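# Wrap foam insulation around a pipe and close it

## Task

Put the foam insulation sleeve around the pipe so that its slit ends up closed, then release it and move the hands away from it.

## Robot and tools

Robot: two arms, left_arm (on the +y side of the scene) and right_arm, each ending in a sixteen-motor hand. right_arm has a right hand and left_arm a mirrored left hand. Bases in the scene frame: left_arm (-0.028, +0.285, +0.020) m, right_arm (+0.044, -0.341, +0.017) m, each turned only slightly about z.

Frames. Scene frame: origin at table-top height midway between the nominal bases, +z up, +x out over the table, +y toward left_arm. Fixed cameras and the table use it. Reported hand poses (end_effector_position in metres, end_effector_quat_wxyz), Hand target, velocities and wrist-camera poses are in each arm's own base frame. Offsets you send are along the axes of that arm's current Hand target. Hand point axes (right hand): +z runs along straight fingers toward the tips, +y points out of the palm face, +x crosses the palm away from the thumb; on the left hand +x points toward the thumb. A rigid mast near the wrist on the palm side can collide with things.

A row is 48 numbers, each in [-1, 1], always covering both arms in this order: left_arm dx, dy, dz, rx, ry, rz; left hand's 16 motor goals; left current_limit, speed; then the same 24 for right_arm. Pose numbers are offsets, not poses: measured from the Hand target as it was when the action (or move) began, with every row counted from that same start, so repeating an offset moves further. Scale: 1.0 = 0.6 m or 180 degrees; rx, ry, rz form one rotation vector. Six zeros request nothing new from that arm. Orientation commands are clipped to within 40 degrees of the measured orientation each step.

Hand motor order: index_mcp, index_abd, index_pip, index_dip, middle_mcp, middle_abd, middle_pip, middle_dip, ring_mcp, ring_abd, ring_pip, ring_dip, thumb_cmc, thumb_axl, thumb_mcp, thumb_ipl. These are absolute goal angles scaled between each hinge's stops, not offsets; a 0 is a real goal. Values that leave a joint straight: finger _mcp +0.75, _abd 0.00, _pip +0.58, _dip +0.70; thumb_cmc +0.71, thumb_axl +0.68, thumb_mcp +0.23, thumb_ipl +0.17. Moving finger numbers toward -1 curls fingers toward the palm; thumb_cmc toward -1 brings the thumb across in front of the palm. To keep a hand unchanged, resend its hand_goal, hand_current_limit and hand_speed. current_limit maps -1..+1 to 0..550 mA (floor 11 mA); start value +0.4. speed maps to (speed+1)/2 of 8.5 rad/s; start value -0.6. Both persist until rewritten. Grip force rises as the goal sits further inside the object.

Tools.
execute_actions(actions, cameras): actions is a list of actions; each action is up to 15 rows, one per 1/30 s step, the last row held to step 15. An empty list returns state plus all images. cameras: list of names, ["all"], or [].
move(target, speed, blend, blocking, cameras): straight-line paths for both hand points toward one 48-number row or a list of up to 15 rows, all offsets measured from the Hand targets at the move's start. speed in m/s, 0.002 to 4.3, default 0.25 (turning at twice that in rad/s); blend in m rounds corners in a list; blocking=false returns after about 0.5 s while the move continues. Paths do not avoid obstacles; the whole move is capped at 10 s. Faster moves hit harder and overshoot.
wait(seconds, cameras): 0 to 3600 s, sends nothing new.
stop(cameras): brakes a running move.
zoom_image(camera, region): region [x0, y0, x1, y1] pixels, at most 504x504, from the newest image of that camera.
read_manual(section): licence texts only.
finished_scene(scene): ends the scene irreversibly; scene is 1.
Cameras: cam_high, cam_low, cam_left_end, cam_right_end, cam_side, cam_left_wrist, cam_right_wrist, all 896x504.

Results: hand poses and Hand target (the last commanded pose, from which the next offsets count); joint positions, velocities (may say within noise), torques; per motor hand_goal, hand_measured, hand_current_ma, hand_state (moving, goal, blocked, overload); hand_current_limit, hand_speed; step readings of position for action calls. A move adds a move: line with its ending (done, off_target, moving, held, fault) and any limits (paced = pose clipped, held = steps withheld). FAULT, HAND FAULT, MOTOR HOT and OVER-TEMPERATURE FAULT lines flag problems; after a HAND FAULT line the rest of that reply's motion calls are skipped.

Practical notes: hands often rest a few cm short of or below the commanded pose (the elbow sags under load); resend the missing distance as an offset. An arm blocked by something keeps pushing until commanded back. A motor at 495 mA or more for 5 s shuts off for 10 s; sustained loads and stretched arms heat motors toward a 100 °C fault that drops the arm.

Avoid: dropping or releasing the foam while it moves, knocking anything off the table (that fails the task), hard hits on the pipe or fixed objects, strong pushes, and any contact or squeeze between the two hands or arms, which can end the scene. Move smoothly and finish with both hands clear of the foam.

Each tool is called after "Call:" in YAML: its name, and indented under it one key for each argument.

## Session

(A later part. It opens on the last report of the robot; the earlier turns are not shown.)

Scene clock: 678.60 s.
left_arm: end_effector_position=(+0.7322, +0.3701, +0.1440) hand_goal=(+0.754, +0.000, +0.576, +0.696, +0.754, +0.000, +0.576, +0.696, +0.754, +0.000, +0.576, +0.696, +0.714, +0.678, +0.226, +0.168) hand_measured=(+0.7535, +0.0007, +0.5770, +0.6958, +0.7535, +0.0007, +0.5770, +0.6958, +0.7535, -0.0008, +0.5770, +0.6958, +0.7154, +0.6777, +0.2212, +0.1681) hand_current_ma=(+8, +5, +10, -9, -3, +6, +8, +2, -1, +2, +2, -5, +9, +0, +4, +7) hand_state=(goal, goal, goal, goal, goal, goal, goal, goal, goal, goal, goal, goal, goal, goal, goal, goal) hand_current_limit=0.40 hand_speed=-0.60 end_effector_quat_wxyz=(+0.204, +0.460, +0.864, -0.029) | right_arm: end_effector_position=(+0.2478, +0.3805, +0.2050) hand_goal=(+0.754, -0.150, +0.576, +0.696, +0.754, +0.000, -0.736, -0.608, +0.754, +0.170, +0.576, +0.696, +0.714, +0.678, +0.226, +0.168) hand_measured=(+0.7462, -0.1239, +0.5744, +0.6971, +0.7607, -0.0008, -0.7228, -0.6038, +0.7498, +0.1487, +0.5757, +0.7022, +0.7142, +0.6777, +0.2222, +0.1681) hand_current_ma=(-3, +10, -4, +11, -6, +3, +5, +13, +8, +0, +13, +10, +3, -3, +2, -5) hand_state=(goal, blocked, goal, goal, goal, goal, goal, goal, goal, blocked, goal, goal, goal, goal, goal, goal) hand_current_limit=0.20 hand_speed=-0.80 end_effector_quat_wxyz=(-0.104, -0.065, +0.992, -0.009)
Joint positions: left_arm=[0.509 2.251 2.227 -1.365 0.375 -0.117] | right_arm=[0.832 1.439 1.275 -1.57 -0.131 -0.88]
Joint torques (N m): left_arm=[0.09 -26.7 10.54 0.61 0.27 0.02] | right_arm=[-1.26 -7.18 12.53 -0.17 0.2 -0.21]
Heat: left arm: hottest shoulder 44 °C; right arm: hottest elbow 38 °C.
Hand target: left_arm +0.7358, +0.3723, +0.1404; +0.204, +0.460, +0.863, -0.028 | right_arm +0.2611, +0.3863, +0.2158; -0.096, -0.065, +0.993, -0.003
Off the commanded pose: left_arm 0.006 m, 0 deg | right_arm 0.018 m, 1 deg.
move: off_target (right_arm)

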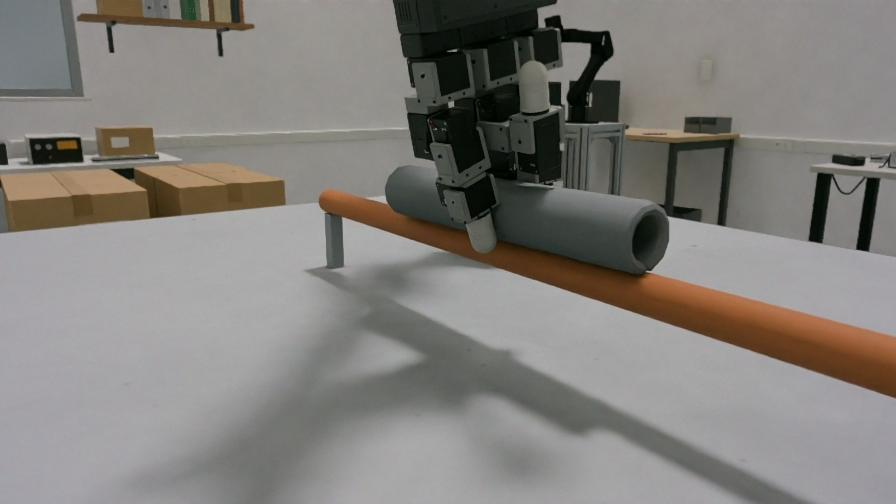

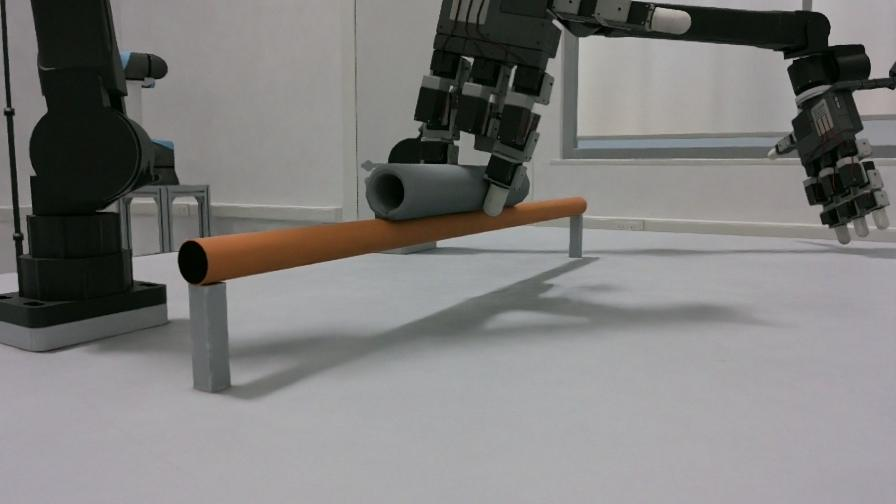

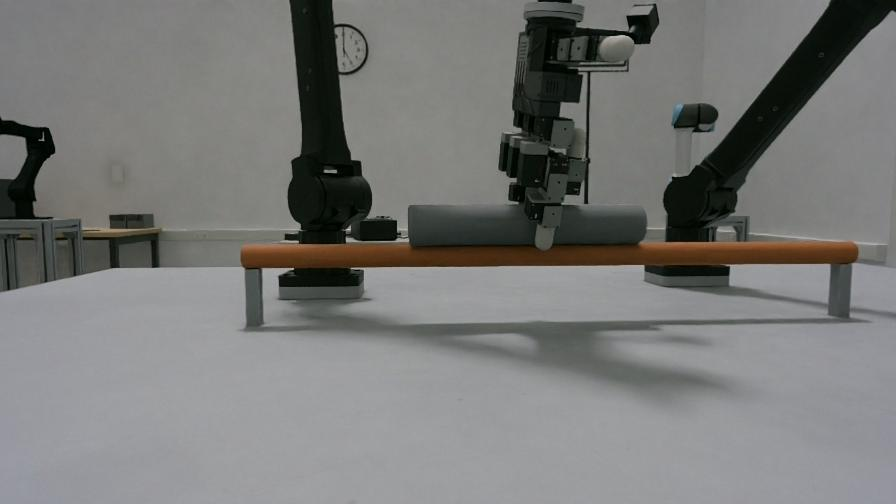

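Call:
move:
  target:
    - [0,0,0,0,0,0,0.754,0,0.576,0.696,0.754,0,0.576,0.696,0.754,0,0.576,0.696,0.714,0.678,0.226,0.168,0.4,-0.6,0,0,0,0,0.0,0,0.754,-0.28,0.576,0.696,0.754,0,-0.737,-0.609,0.754,0.3,0.576,0.696,0.714,0.678,0.226,0.168,0.2,-0.8]
    - [0,0,0,0,0,0,0.754,0,0.576,0.696,0.754,0,0.576,0.696,0.754,0,0.576,0.696,0.714,0.678,0.226,0.168,0.4,-0.6,0.0,0,-0.003,-0.0021,0.0,0.0125,0.754,-0.28,0.576,0.696,0.754,0,-0.737,-0.609,0.754,0.3,0.576,0.696,0.714,0.678,0.226,0.168,0.2,-0.8]
  speed: 0.04
  cameras: ["cam_high","cam_left_end","cam_right_end","cam_side"]

Call:
zoom_image:
  camera: "cam_left_end"
  region: [600, 180, 720, 300]

Call:
zoom_image:
  camera: "cam_right_end"
  region: [345, 150, 465, 250]

Scene clock: 717.20 s.
left_arm: end_effector_position=(+0.7322, +0.3701, +0.1440) hand_goal=(+0.754, +0.000, +0.576, +0.696, +0.754, +0.000, +0.576, +0.696, +0.754, +0.000, +0.576, +0.696, +0.714, +0.678, +0.226, +0.168) hand_measured=(+0.7535, -0.0008, +0.5770, +0.6958, +0.7535, -0.0008, +0.5770, +0.6971, +0.7535, +0.0007, +0.5770, +0.6958, +0.7142, +0.6767, +0.2212, +0.1672) hand_current_ma=(+11, +5, +8, -13, -2, +4, +7, +7, -3, +7, +6, -3, +7, -3, +1, +5) hand_state=(goal, goal, goal, goal, goal, goal, goal, goal, goal, goal, goal, goal, goal, goal, goal, goal) hand_current_limit=0.40 hand_speed=-0.60 end_effector_quat_wxyz=(+0.204, +0.460, +0.864, -0.029) | right_arm: end_effector_position=(+0.2496, +0.3802, +0.2047) hand_goal=(+0.754, -0.280, +0.576, +0.696, +0.754, +0.000, -0.736, -0.608, +0.754, +0.300, +0.576, +0.696, +0.714, +0.678, +0.226, +0.168) hand_measured=(+0.7474, -0.1356, +0.5731, +0.6958, +0.7595, -0.0008, -0.7241, -0.6025, +0.7511, +0.1589, +0.5821, +0.7009, +0.7142, +0.6777, +0.2212, +0.1681) hand_current_ma=(+4, +104, -6, +8, -10, +8, +7, +8, +11, -91, +11, +11, +0, -4, +4, -5) hand_state=(goal, blocked, goal, goal, goal, goal, goal, goal, goal, blocked, goal, goal, goal, goal, goal, goal) hand_current_limit=0.20 hand_speed=-0.80 end_effector_quat_wxyz=(-0.103, -0.055, +0.993, -0.010)
Joint positions: left_arm=[0.509 2.251 2.227 -1.365 0.375 -0.117] | right_arm=[0.832 1.439 1.275 -1.57 -0.131 -0.859]
Joint torques (N m): left_arm=[0.21 -26.34 10.48 0.61 0.26 0.01] | right_arm=[-0.85 -7.82 12.23 -0.17 -0.02 -0.03]
Motor temperatures (°C): left_arm=[25 45 37 23 23 22] | right_arm=[23 29 44 25 24 22]
Heat: left arm: hottest shoulder 45 °C; right arm: hottest elbow 44 °C.
Hand target: left_arm +0.7358, +0.3723, +0.1404; +0.204, +0.460, +0.863, -0.028 | right_arm +0.2614, +0.3864, +0.2176; -0.096, -0.045, +0.994, -0.001
Off the commanded pose: left_arm 0.006 m, 0 deg | right_arm 0.019 m, 2 deg.
move: off_target (right_arm)

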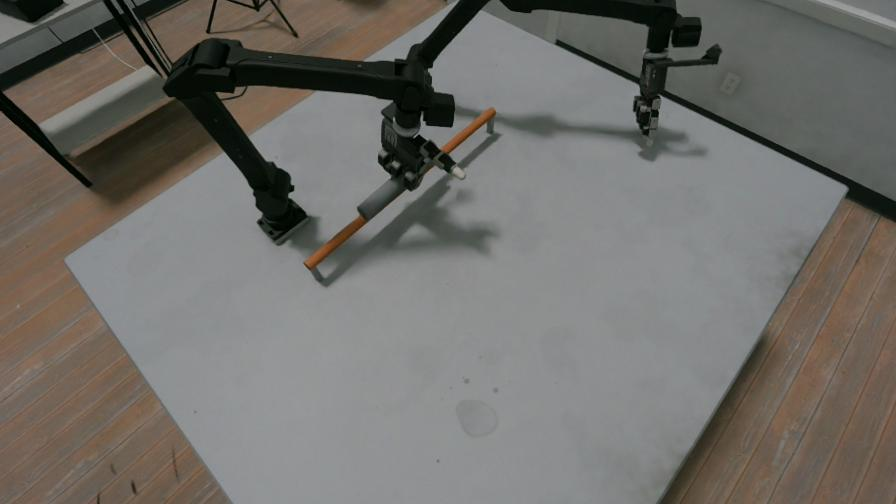

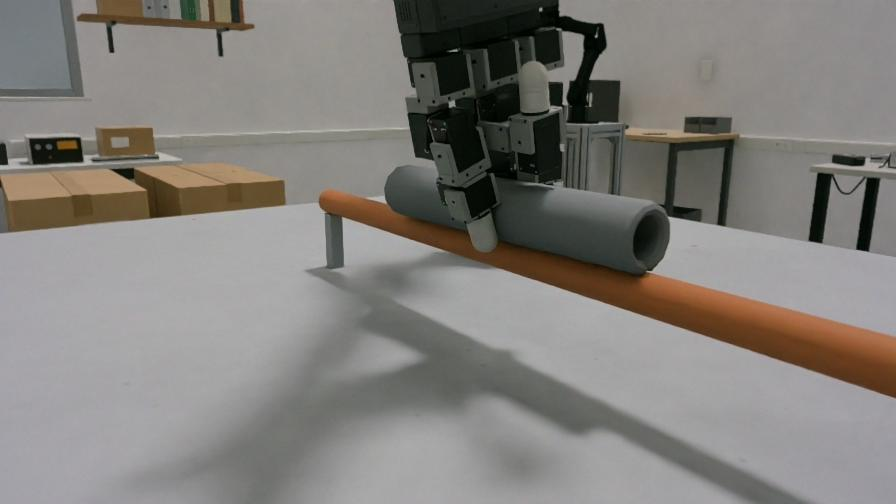

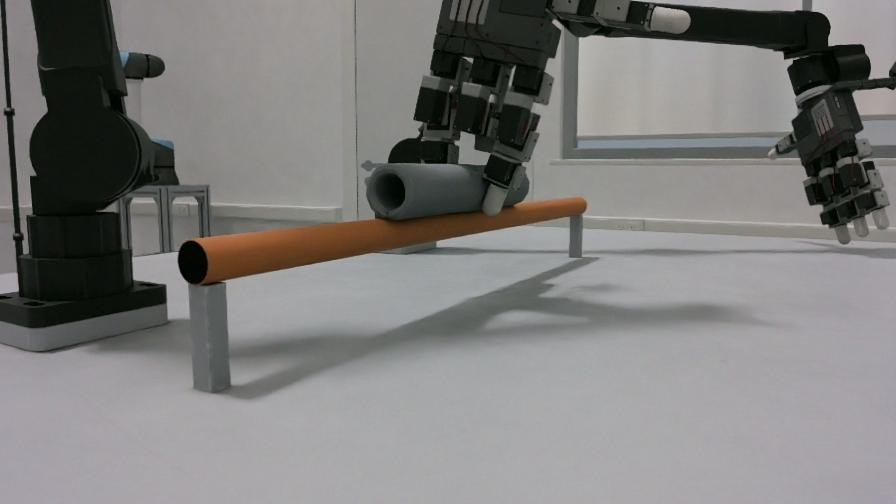

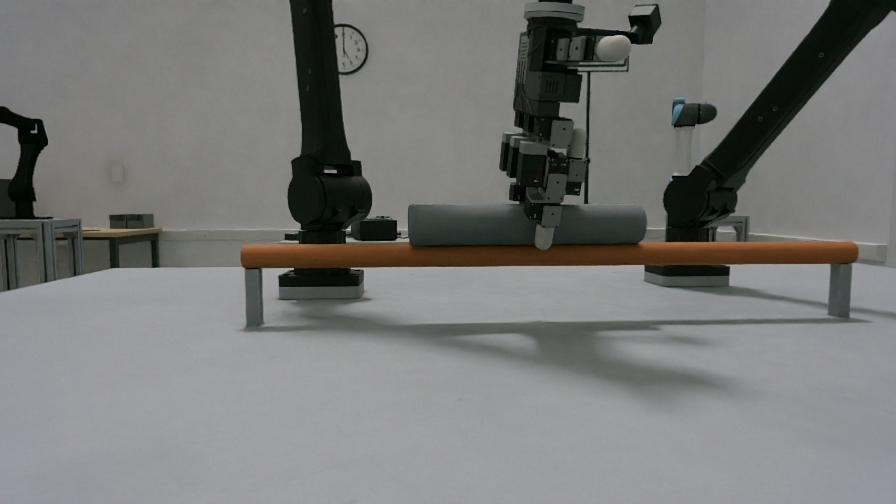

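Scaled by 4.200 from the camera's image (finer frame: 1280x720).

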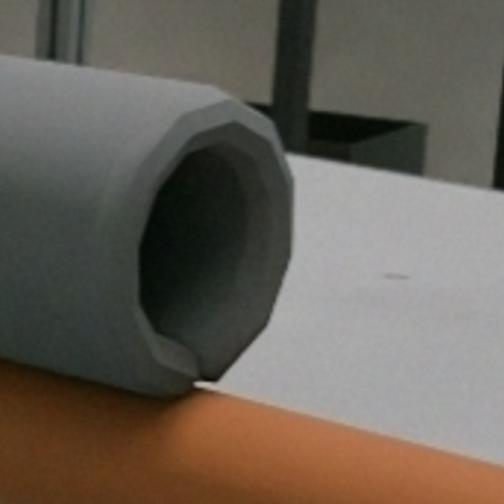

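Scaled by 4.200 from the camera's image (finer frame: 1280x720).

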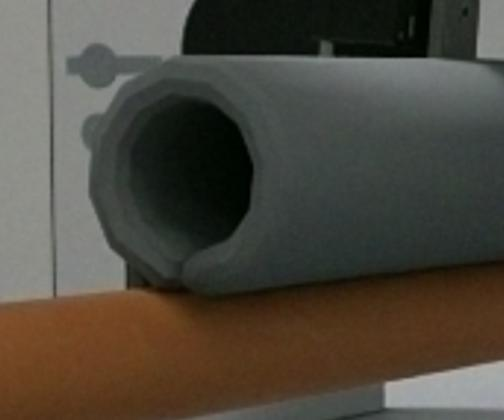

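Call:
zoom_image:
  camera: "cam_high"
  region: [345, 130, 465, 230]

Scaled by 4.200 from the camera's image (finer frame: 1280x720).

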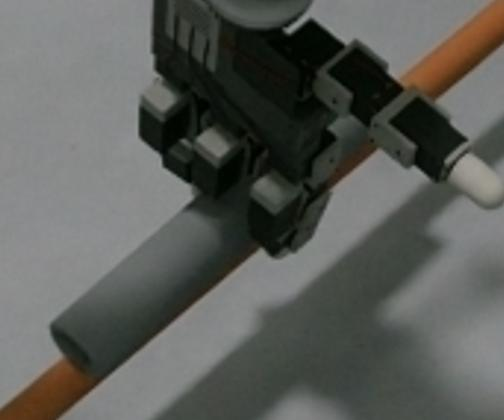

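Call:
move:
  target: [0,0,0,0,0,0,0.754,0,0.576,0.696,0.754,0,0.576,0.696,0.754,0,0.576,0.696,0.714,0.678,0.226,0.168,0.4,-0.6,0.0077,0,-0.0137,0,0.0,0,0.754,-0.35,0.576,0.696,0.754,0,-0.737,-0.609,0.754,0.35,0.576,0.696,0.714,0.678,0.226,0.168,0.2,-0.8]
  speed: 0.04
  cameras: ["cam_high","cam_left_end","cam_right_end","cam_side"]

Call:
zoom_image:
  camera: "cam_left_end"
  region: [600, 180, 720, 300]

Call:
zoom_image:
  camera: "cam_right_end"
  region: [345, 150, 465, 250]

Call:
zoom_image:
  camera: "cam_high"
  region: [345, 130, 465, 230]

Scene clock: 733.33 s.
left_arm: end_effector_position=(+0.7322, +0.3701, +0.1440) hand_goal=(+0.754, +0.000, +0.576, +0.696, +0.754, +0.000, +0.576, +0.696, +0.754, +0.000, +0.576, +0.696, +0.714, +0.678, +0.226, +0.168) hand_measured=(+0.7523, -0.0008, +0.5770, +0.6958, +0.7535, -0.0008, +0.5770, +0.6958, +0.7535, +0.0007, +0.5770, +0.6958, +0.7142, +0.6777, +0.2212, +0.1681) hand_current_ma=(+6, +9, +7, -5, +1, +9, +5, -2, -1, +5, -1, -9, +7, +3, -2, +7) hand_state=(goal, goal, goal, goal, goal, goal, goal, goal, goal, goal, goal, goal, goal, goal, goal, goal) hand_current_limit=0.40 hand_speed=-0.60 end_effector_quat_wxyz=(+0.204, +0.460, +0.864, -0.029) | right_arm: end_effector_position=(+0.2487, +0.3785, +0.2081) hand_goal=(+0.754, -0.350, +0.576, +0.696, +0.754, +0.000, -0.736, -0.608, +0.754, +0.350, +0.576, +0.696, +0.714, +0.678, +0.226, +0.168) hand_measured=(+0.7462, -0.1385, +0.5744, +0.6971, +0.7595, -0.0008, -0.7228, -0.6025, +0.7511, +0.1648, +0.5821, +0.6996, +0.7142, +0.6777, +0.2232, +0.1681) hand_current_ma=(-1, +179, -3, +10, -4, +2, +7, +9, +8, -137, +9, +13, +0, +3, +4, -5) hand_state=(goal, blocked, goal, goal, goal, goal, goal, goal, goal, blocked, goal, goal, goal, goal, goal, goal) hand_current_limit=0.20 hand_speed=-0.80 end_effector_quat_wxyz=(-0.107, -0.052, +0.993, -0.014)
Joint positions: left_arm=[0.509 2.251 2.227 -1.365 0.375 -0.117] | right_arm=[0.832 1.439 1.286 -1.591 -0.131 -0.854]
Joint torques (N m): left_arm=[0.03 -26.7 10.45 0.65 0.27 0.01] | right_arm=[-0.5 -8.53 12.56 -0.2 -0.03 -0.03]
Heat: left arm: hottest shoulder 45 °C; right arm: hottest elbow 45 °C.
Hand target: left_arm +0.7358, +0.3723, +0.1404; +0.204, +0.460, +0.863, -0.028 | right_arm +0.2586, +0.3861, +0.2266; -0.096, -0.045, +0.994, -0.001
Off the commanded pose: left_arm 0.006 m, 0 deg | right_arm 0.022 m, 2 deg.
move: off_target (right_arm)

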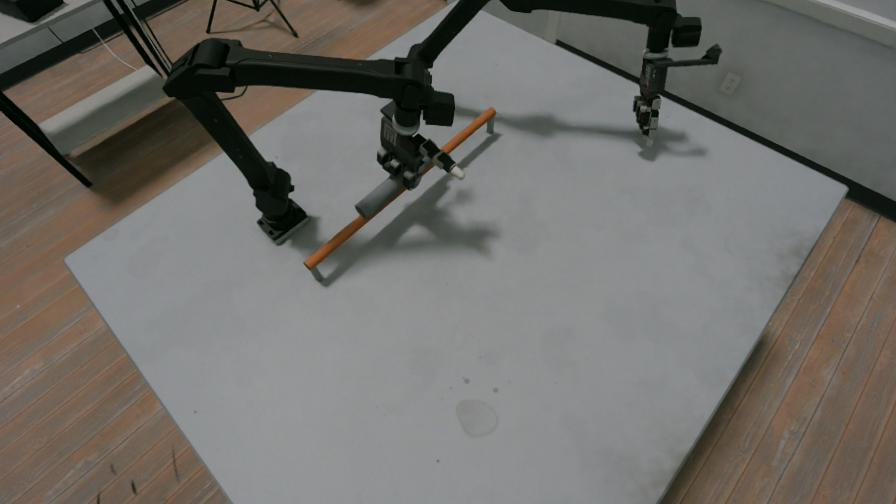

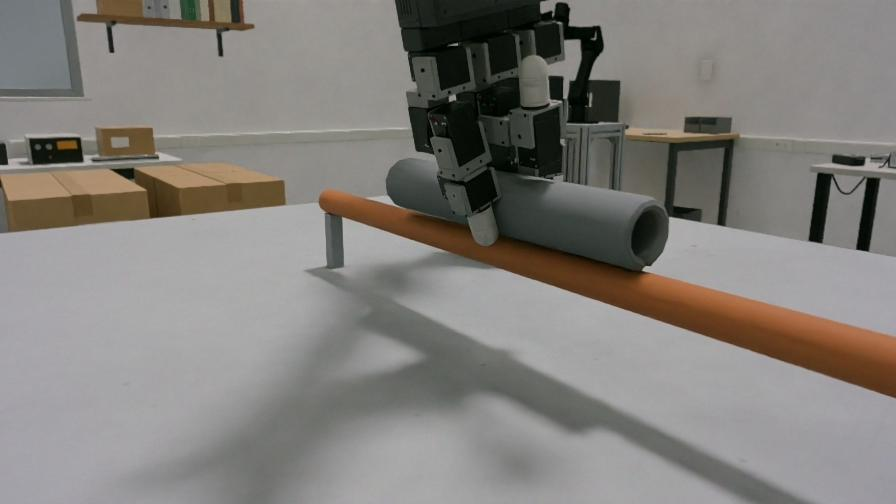

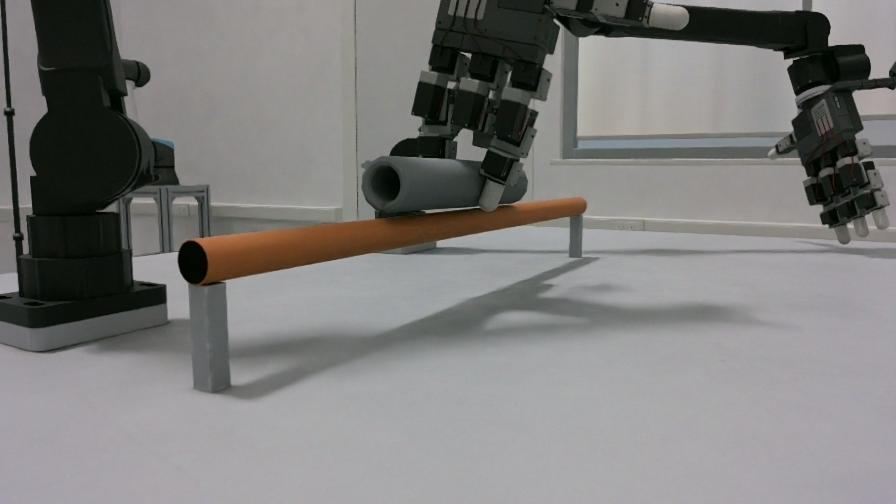

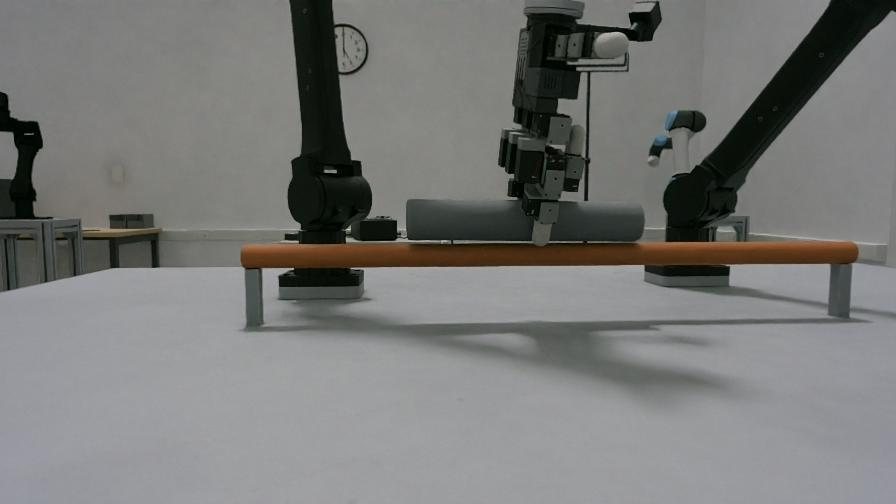

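Scaled by 4.200 from the camera's image (finer frame: 1280x720).

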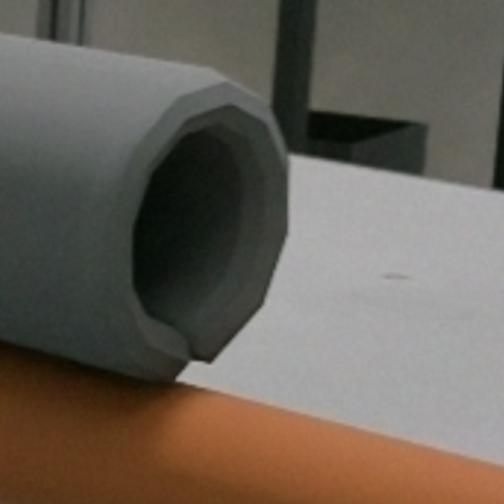

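Scaled by 4.200 from the camera's image (finer frame: 1280x720).

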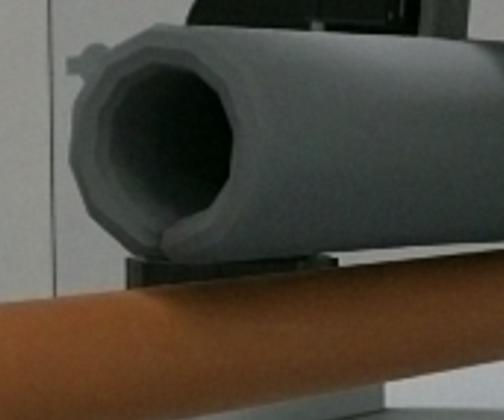

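Scaled by 4.200 from the camera's image (finer frame: 1280x720).

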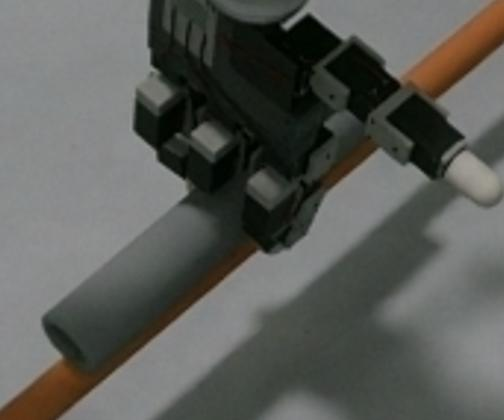

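Call:
move:
  target: [0,0,0,0,0,0,0.754,0,0.576,0.696,0.754,0,0.576,0.696,0.754,0,0.576,0.696,0.714,0.678,0.226,0.168,0.4,-0.6,0.0137,-0.0032,0.0543,0,0.0,0,0.754,-0.35,0.576,0.696,0.754,0,-0.737,-0.609,0.754,0.35,0.576,0.696,0.714,0.678,0.226,0.168,0.2,-0.8]
  speed: 0.04
  cameras: ["cam_high","cam_left_end","cam_right_end","cam_side"]

Call:
zoom_image:
  camera: "cam_left_end"
  region: [600, 180, 720, 300]

Call:
zoom_image:
  camera: "cam_right_end"
  region: [345, 150, 465, 250]

Scene clock: 745.83 s.
left_arm: end_effector_position=(+0.7322, +0.3701, +0.1440) hand_goal=(+0.754, +0.000, +0.576, +0.696, +0.754, +0.000, +0.576, +0.696, +0.754, +0.000, +0.576, +0.696, +0.714, +0.678, +0.226, +0.168) hand_measured=(+0.7523, -0.0008, +0.5770, +0.6958, +0.7535, +0.0007, +0.5770, +0.6958, +0.7535, -0.0008, +0.5770, +0.6958, +0.7142, +0.6777, +0.2212, +0.1672) hand_current_ma=(+5, +7, +9, -11, +0, +8, +7, +6, -6, +0, +5, -11, +7, -4, +0, +6) hand_state=(goal, goal, goal, goal, goal, goal, goal, goal, goal, goal, goal, goal, goal, goal, goal, goal) hand_current_limit=0.40 hand_speed=-0.60 end_effector_quat_wxyz=(+0.204, +0.460, +0.864, -0.029) | right_arm: end_effector_position=(+0.2506, +0.3807, +0.2043) hand_goal=(+0.754, -0.350, +0.576, +0.696, +0.754, +0.000, -0.736, -0.608, +0.754, +0.350, +0.576, +0.696, +0.714, +0.678, +0.226, +0.168) hand_measured=(+0.7450, -0.1370, +0.5744, +0.6971, +0.7595, -0.0008, -0.7241, -0.6025, +0.7511, +0.1648, +0.5821, +0.7022, +0.7142, +0.6767, +0.2212, +0.1681) hand_current_ma=(-6, +180, -3, +5, -8, +1, +6, +12, +6, -136, +14, +10, +3, -2, +5, -5) hand_state=(goal, blocked, goal, goal, goal, goal, goal, goal, goal, blocked, goal, goal, goal, goal, goal, goal) hand_current_limit=0.20 hand_speed=-0.80 end_effector_quat_wxyz=(-0.093, -0.044, +0.995, +0.002)
Joint positions: left_arm=[0.509 2.251 2.227 -1.365 0.375 -0.117] | right_arm=[0.834 1.418 1.25 -1.532 -0.136 -0.834]
Joint torques (N m): left_arm=[0.09 -26.81 10.44 0.64 0.28 0.02] | right_arm=[1.08 -7.88 7.87 0.92 0.03 -0.04]
Heat: left arm: hottest shoulder 45 °C; right arm: hottest elbow 45 °C.
Hand target: left_arm +0.7358, +0.3723, +0.1404; +0.204, +0.460, +0.863, -0.028 | right_arm +0.2445, +0.3830, +0.1960; -0.096, -0.045, +0.994, -0.001
Off the commanded pose: left_arm 0.006 m, 0 deg | right_arm 0.010 m, 1 deg.
move: done

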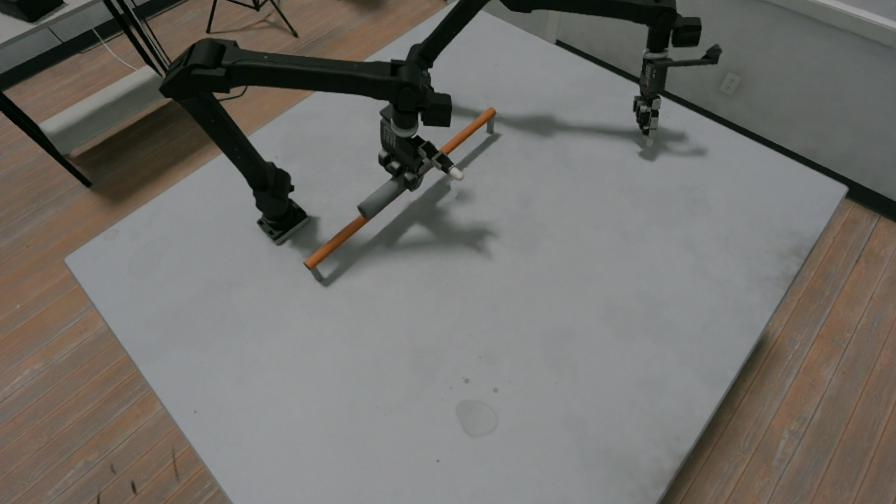

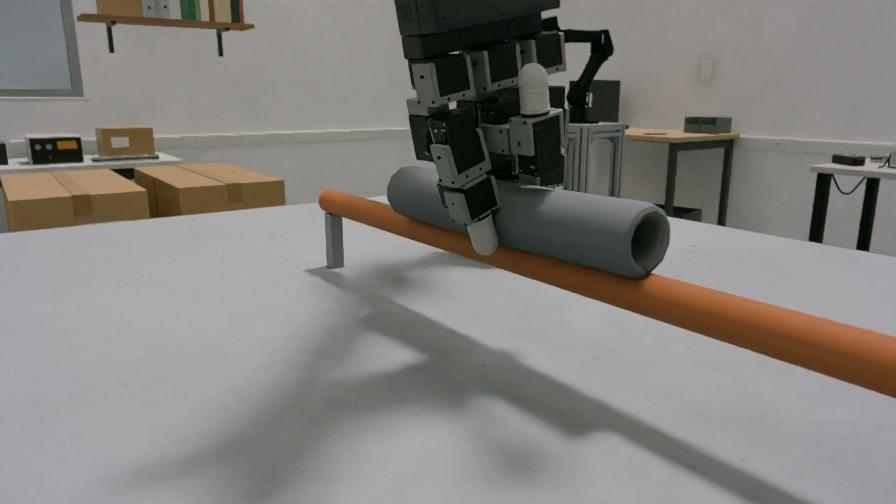

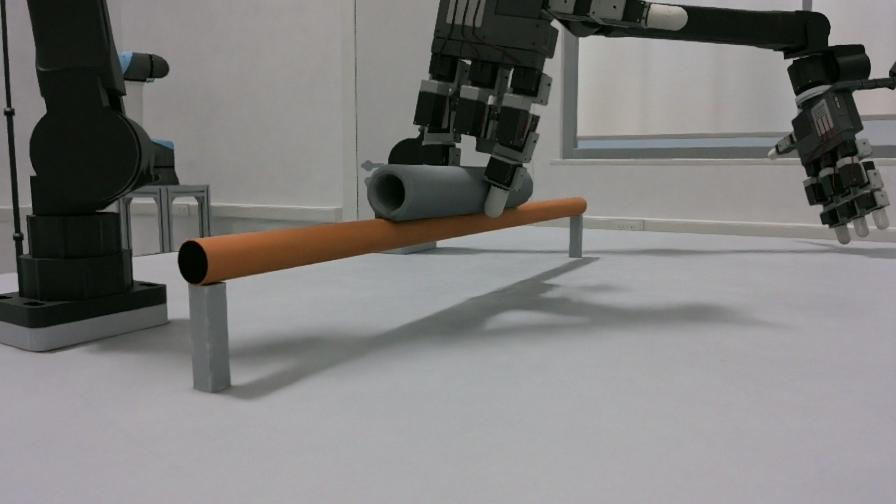

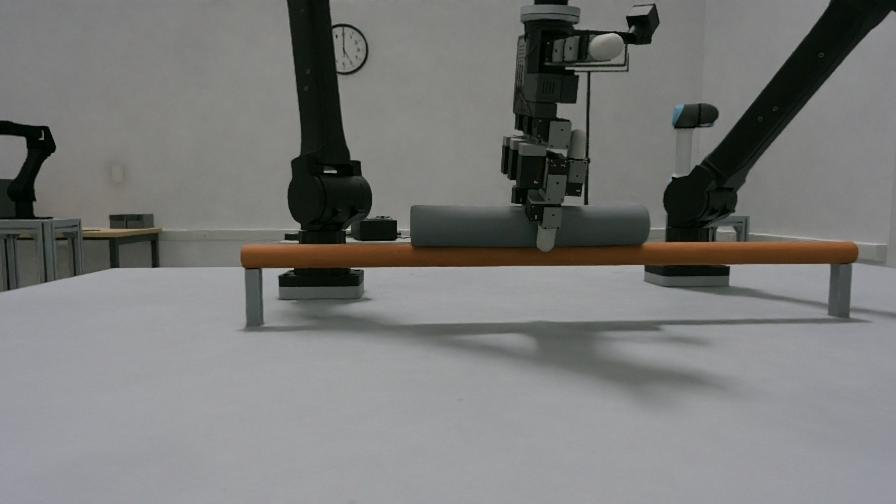

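Scaled by 4.200 from the camera's image (finer frame: 1280x720).

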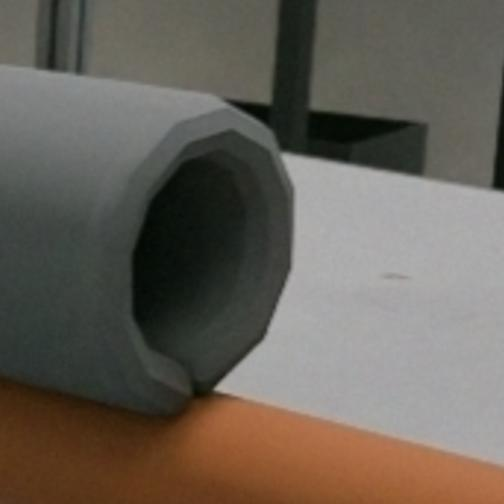

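Scaled by 4.200 from the camera's image (finer frame: 1280x720).

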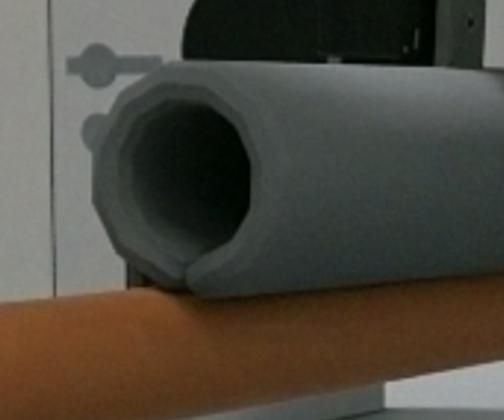

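Call:
move:
  target: [0,0,0,0,0,0,0.754,0,0.576,0.696,0.754,0,0.576,0.696,0.754,0,0.576,0.696,0.714,0.678,0.226,0.168,0.4,-0.6,0.0,0.0,0.018,0,0.0,0,0.754,-0.18,0.576,0.696,0.754,0,-0.737,-0.609,0.754,0.20,0.576,0.696,0.714,0.678,0.226,0.168,0.5,-0.8]
  speed: 0.04
  cameras: ["cam_high","cam_left_end","cam_right_end","cam_side"]

Call:
zoom_image:
  camera: "cam_left_end"
  region: [600, 180, 720, 300]

Call:
zoom_image:
  camera: "cam_right_end"
  region: [345, 150, 465, 250]

Scene clock: 769.03 s.
left_arm: end_effector_position=(+0.7322, +0.3701, +0.1440) hand_goal=(+0.754, +0.000, +0.576, +0.696, +0.754, +0.000, +0.576, +0.696, +0.754, +0.000, +0.576, +0.696, +0.714, +0.678, +0.226, +0.168) hand_measured=(+0.7535, -0.0008, +0.5770, +0.6958, +0.7535, +0.0007, +0.5770, +0.6958, +0.7523, -0.0008, +0.5770, +0.6958, +0.7142, +0.6777, +0.2212, +0.1681) hand_current_ma=(+6, +9, +12, -7, -3, +5, +5, -1, +0, +10, +4, -9, +4, -3, +5, +10) hand_state=(goal, goal, goal, goal, goal, goal, goal, goal, goal, goal, goal, goal, goal, goal, goal, goal) hand_current_limit=0.40 hand_speed=-0.60 end_effector_quat_wxyz=(+0.204, +0.460, +0.864, -0.029) | right_arm: end_effector_position=(+0.2490, +0.3806, +0.2017) hand_goal=(+0.754, -0.180, +0.576, +0.696, +0.754, +0.000, -0.736, -0.608, +0.754, +0.200, +0.576, +0.696, +0.714, +0.678, +0.226, +0.168) hand_measured=(+0.7486, -0.1326, +0.5782, +0.6958, +0.7607, -0.0008, -0.7228, -0.6038, +0.7559, +0.1384, +0.5821, +0.7009, +0.7154, +0.6788, +0.2222, +0.1672) hand_current_ma=(+0, +25, -1, +3, -9, +3, +1, +8, +8, -25, +8, +7, -1, -2, +2, -5) hand_state=(goal, blocked, goal, goal, goal, goal, goal, goal, goal, blocked, goal, goal, goal, goal, goal, goal) hand_current_limit=0.50 hand_speed=-0.80 end_effector_quat_wxyz=(-0.089, -0.044, +0.995, +0.007)
Joint positions: left_arm=[0.509 2.251 2.227 -1.365 0.375 -0.117] | right_arm=[0.836 1.408 1.231 -1.51 -0.137 -0.83]
Joint torques (N m): left_arm=[0.09 -26.87 10.52 0.61 0.28 0.01] | right_arm=[1.2 -7.12 7.25 1.11 0.06 -0.03]
Heat: left arm: hottest shoulder 45 °C; right arm: hottest elbow 40 °C.
Hand target: left_arm +0.7358, +0.3723, +0.1404; +0.204, +0.460, +0.863, -0.028 | right_arm +0.2423, +0.3829, +0.1854; -0.096, -0.045, +0.994, -0.001
Off the commanded pose: left_arm 0.006 m, 0 deg | right_arm 0.018 m, 1 deg.
move: off_target (right_arm)

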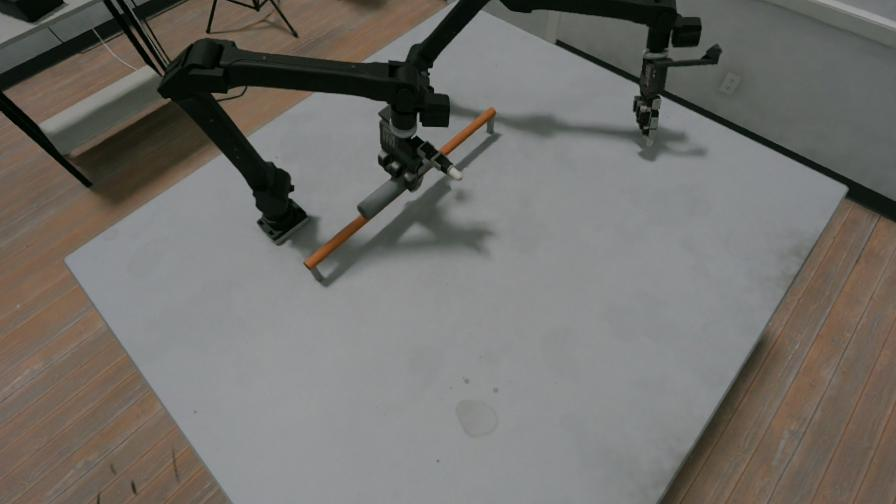

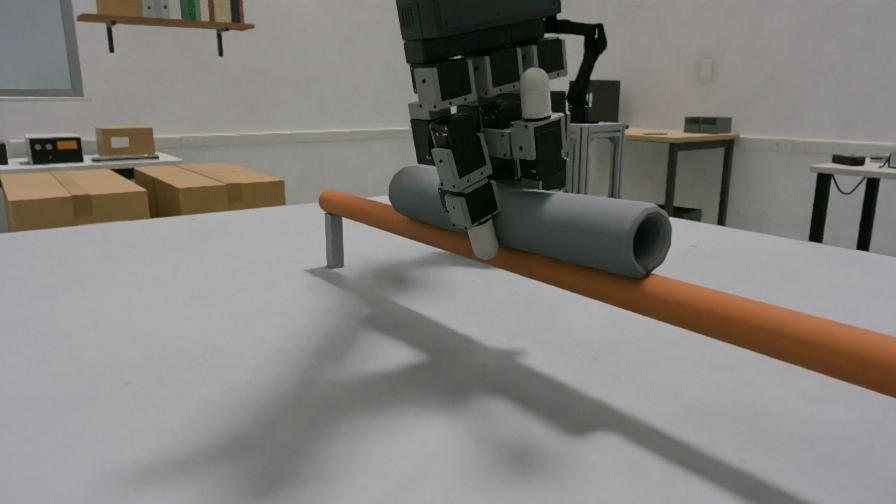

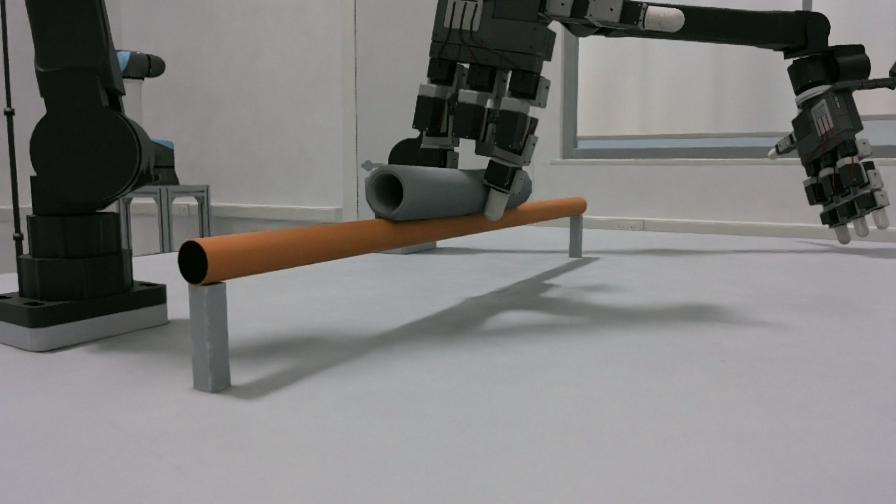

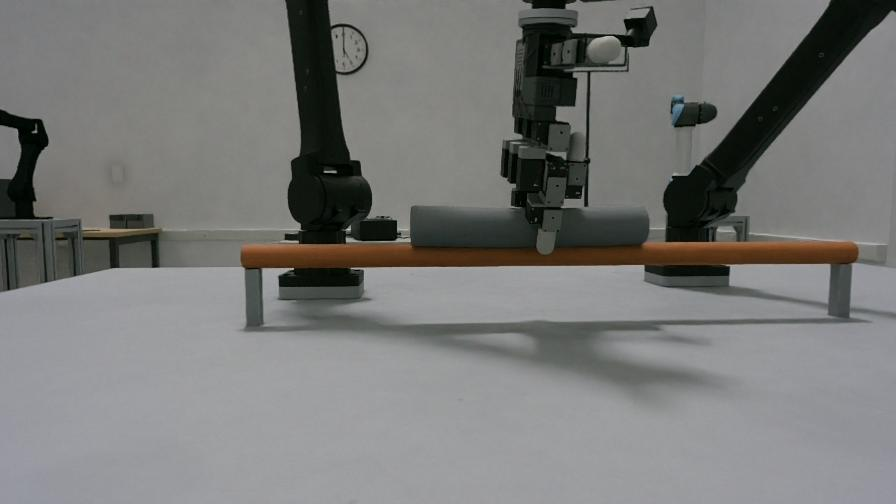

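Scaled by 4.200 from the camera's image (finer frame: 1280x720).

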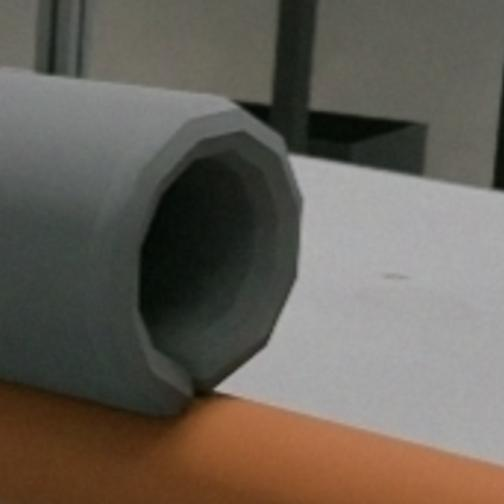

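Scaled by 4.200 from the camera's image (finer frame: 1280x720).

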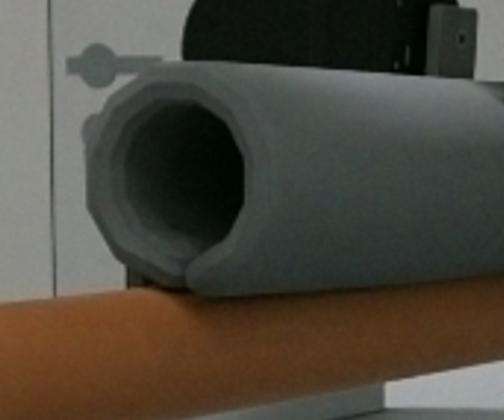

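Call:
move:
  target: [0,0,0,0,0,0,0.754,0,0.576,0.696,0.754,0,0.576,0.696,0.754,0,0.576,0.696,0.714,0.678,0.226,0.168,0.4,-0.6,-0.01,0.0,0.018,0,0.0,0,0.754,-0.16,0.576,0.696,0.754,0,-0.737,-0.609,0.754,0.18,0.576,0.696,0.714,0.678,0.226,0.168,0.5,-0.8]
  speed: 0.04
  cameras: ["cam_high","cam_left_end","cam_right_end","cam_side"]

Call:
zoom_image:
  camera: "cam_left_end"
  region: [600, 180, 720, 300]

Call:
zoom_image:
  camera: "cam_right_end"
  region: [345, 150, 465, 250]

Scene clock: 775.17 s.
left_arm: end_effector_position=(+0.7322, +0.3701, +0.1440) hand_goal=(+0.754, +0.000, +0.576, +0.696, +0.754, +0.000, +0.576, +0.696, +0.754, +0.000, +0.576, +0.696, +0.714, +0.678, +0.226, +0.168) hand_measured=(+0.7535, -0.0008, +0.5770, +0.6958, +0.7523, +0.0007, +0.5770, +0.6958, +0.7535, +0.0007, +0.5770, +0.6958, +0.7142, +0.6777, +0.2212, +0.1672) hand_current_ma=(+5, +6, +8, -13, -4, +10, +5, +7, -4, +9, -1, -10, +5, -3, +5, +6) hand_state=(goal, goal, goal, goal, goal, goal, goal, goal, goal, goal, goal, goal, goal, goal, goal, goal) hand_current_limit=0.40 hand_speed=-0.60 end_effector_quat_wxyz=(+0.204, +0.460, +0.864, -0.029) | right_arm: end_effector_position=(+0.2433, +0.3791, +0.1914) hand_goal=(+0.754, -0.160, +0.576, +0.696, +0.754, +0.000, -0.736, -0.608, +0.754, +0.180, +0.576, +0.696, +0.714, +0.678, +0.226, +0.168) hand_measured=(+0.7474, -0.1180, +0.5731, +0.6958, +0.7607, -0.0008, -0.7228, -0.6025, +0.7535, +0.0593, +0.5782, +0.7009, +0.7142, +0.6777, +0.2212, +0.1672) hand_current_ma=(+1, +24, -3, +7, -11, +5, +5, +7, +9, -72, +9, +13, +1, -2, +6, -5) hand_state=(goal, blocked, goal, goal, goal, goal, goal, goal, goal, blocked, goal, goal, goal, goal, goal, goal) hand_current_limit=0.50 hand_speed=-0.80 end_effector_quat_wxyz=(-0.097, -0.044, +0.994, +0.007)
Joint positions: left_arm=[0.509 2.251 2.227 -1.365 0.375 -0.117] | right_arm=[0.839 1.408 1.203 -1.493 -0.149 -0.83]
Joint torques (N m): left_arm=[0.03 -26.58 10.44 0.65 0.26 0.01] | right_arm=[0.5 -5.83 8.02 1.72 0.5 -0.08]
Motor temperatures (°C): left_arm=[25 45 38 23 23 22] | right_arm=[23 29 39 25 24 22]
Heat: left arm: hottest shoulder 45 °C; right arm: hottest elbow 39 °C.
Hand target: left_arm +0.7358, +0.3723, +0.1404; +0.204, +0.460, +0.863, -0.028 | right_arm +0.2463, +0.3833, +0.1737; -0.096, -0.045, +0.994, -0.001
Off the commanded pose: left_arm 0.006 m, 0 deg | right_arm 0.018 m, 1 deg.
move: off_target (right_arm)

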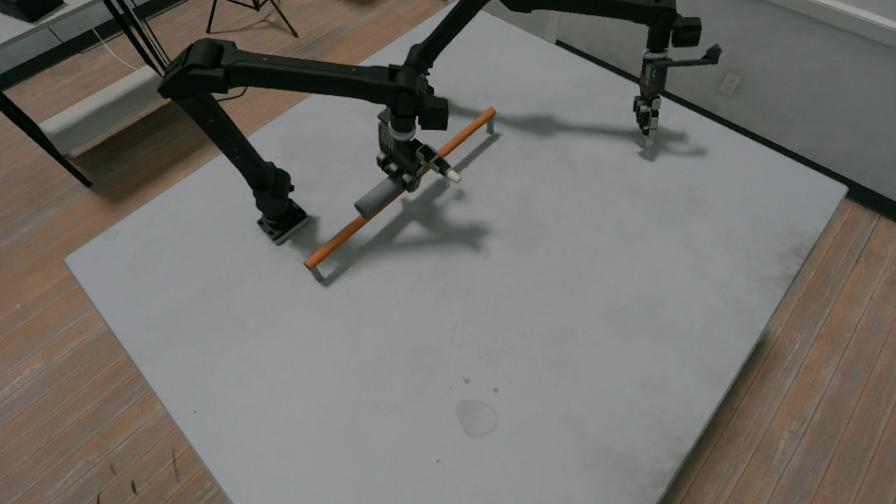

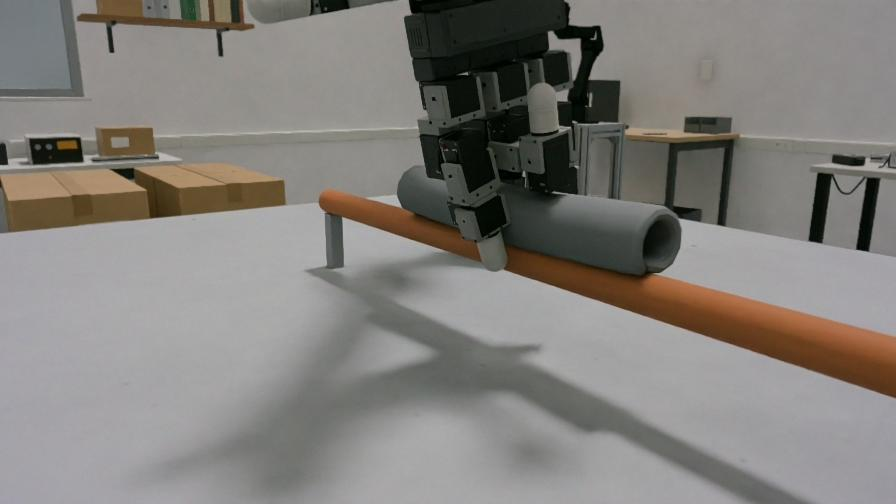

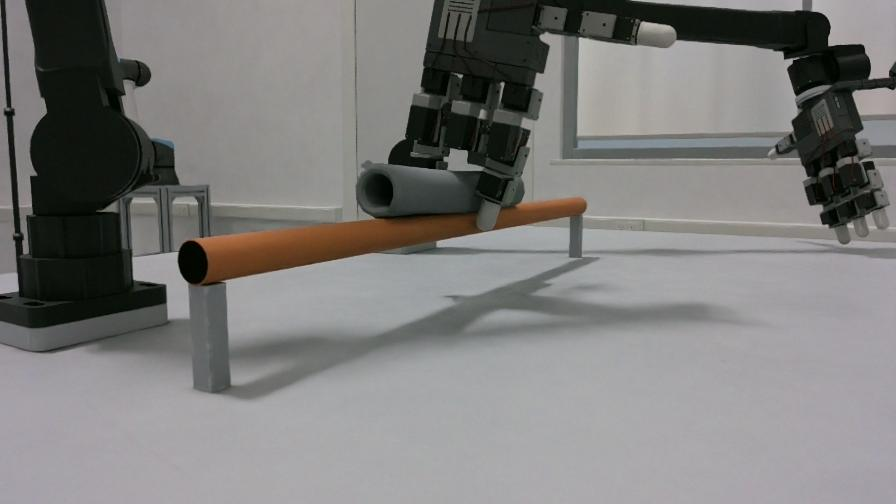

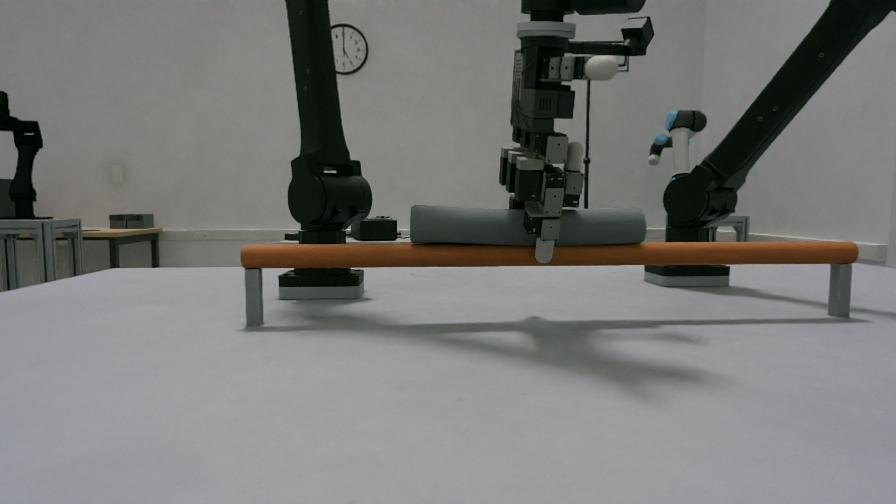

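Scaled by 4.200 from the camera's image (finer frame: 1280x720).

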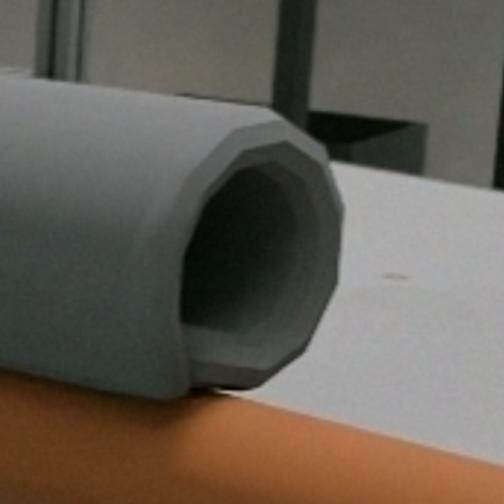

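Scaled by 4.200 from the camera's image (finer frame: 1280x720).

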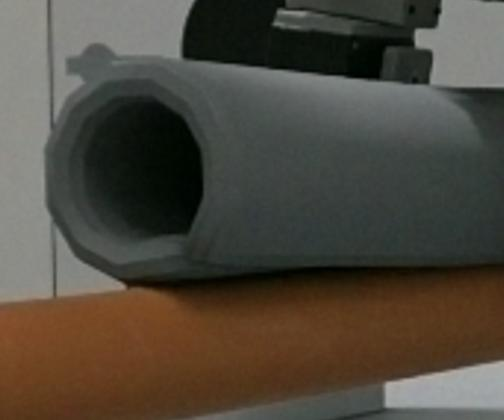

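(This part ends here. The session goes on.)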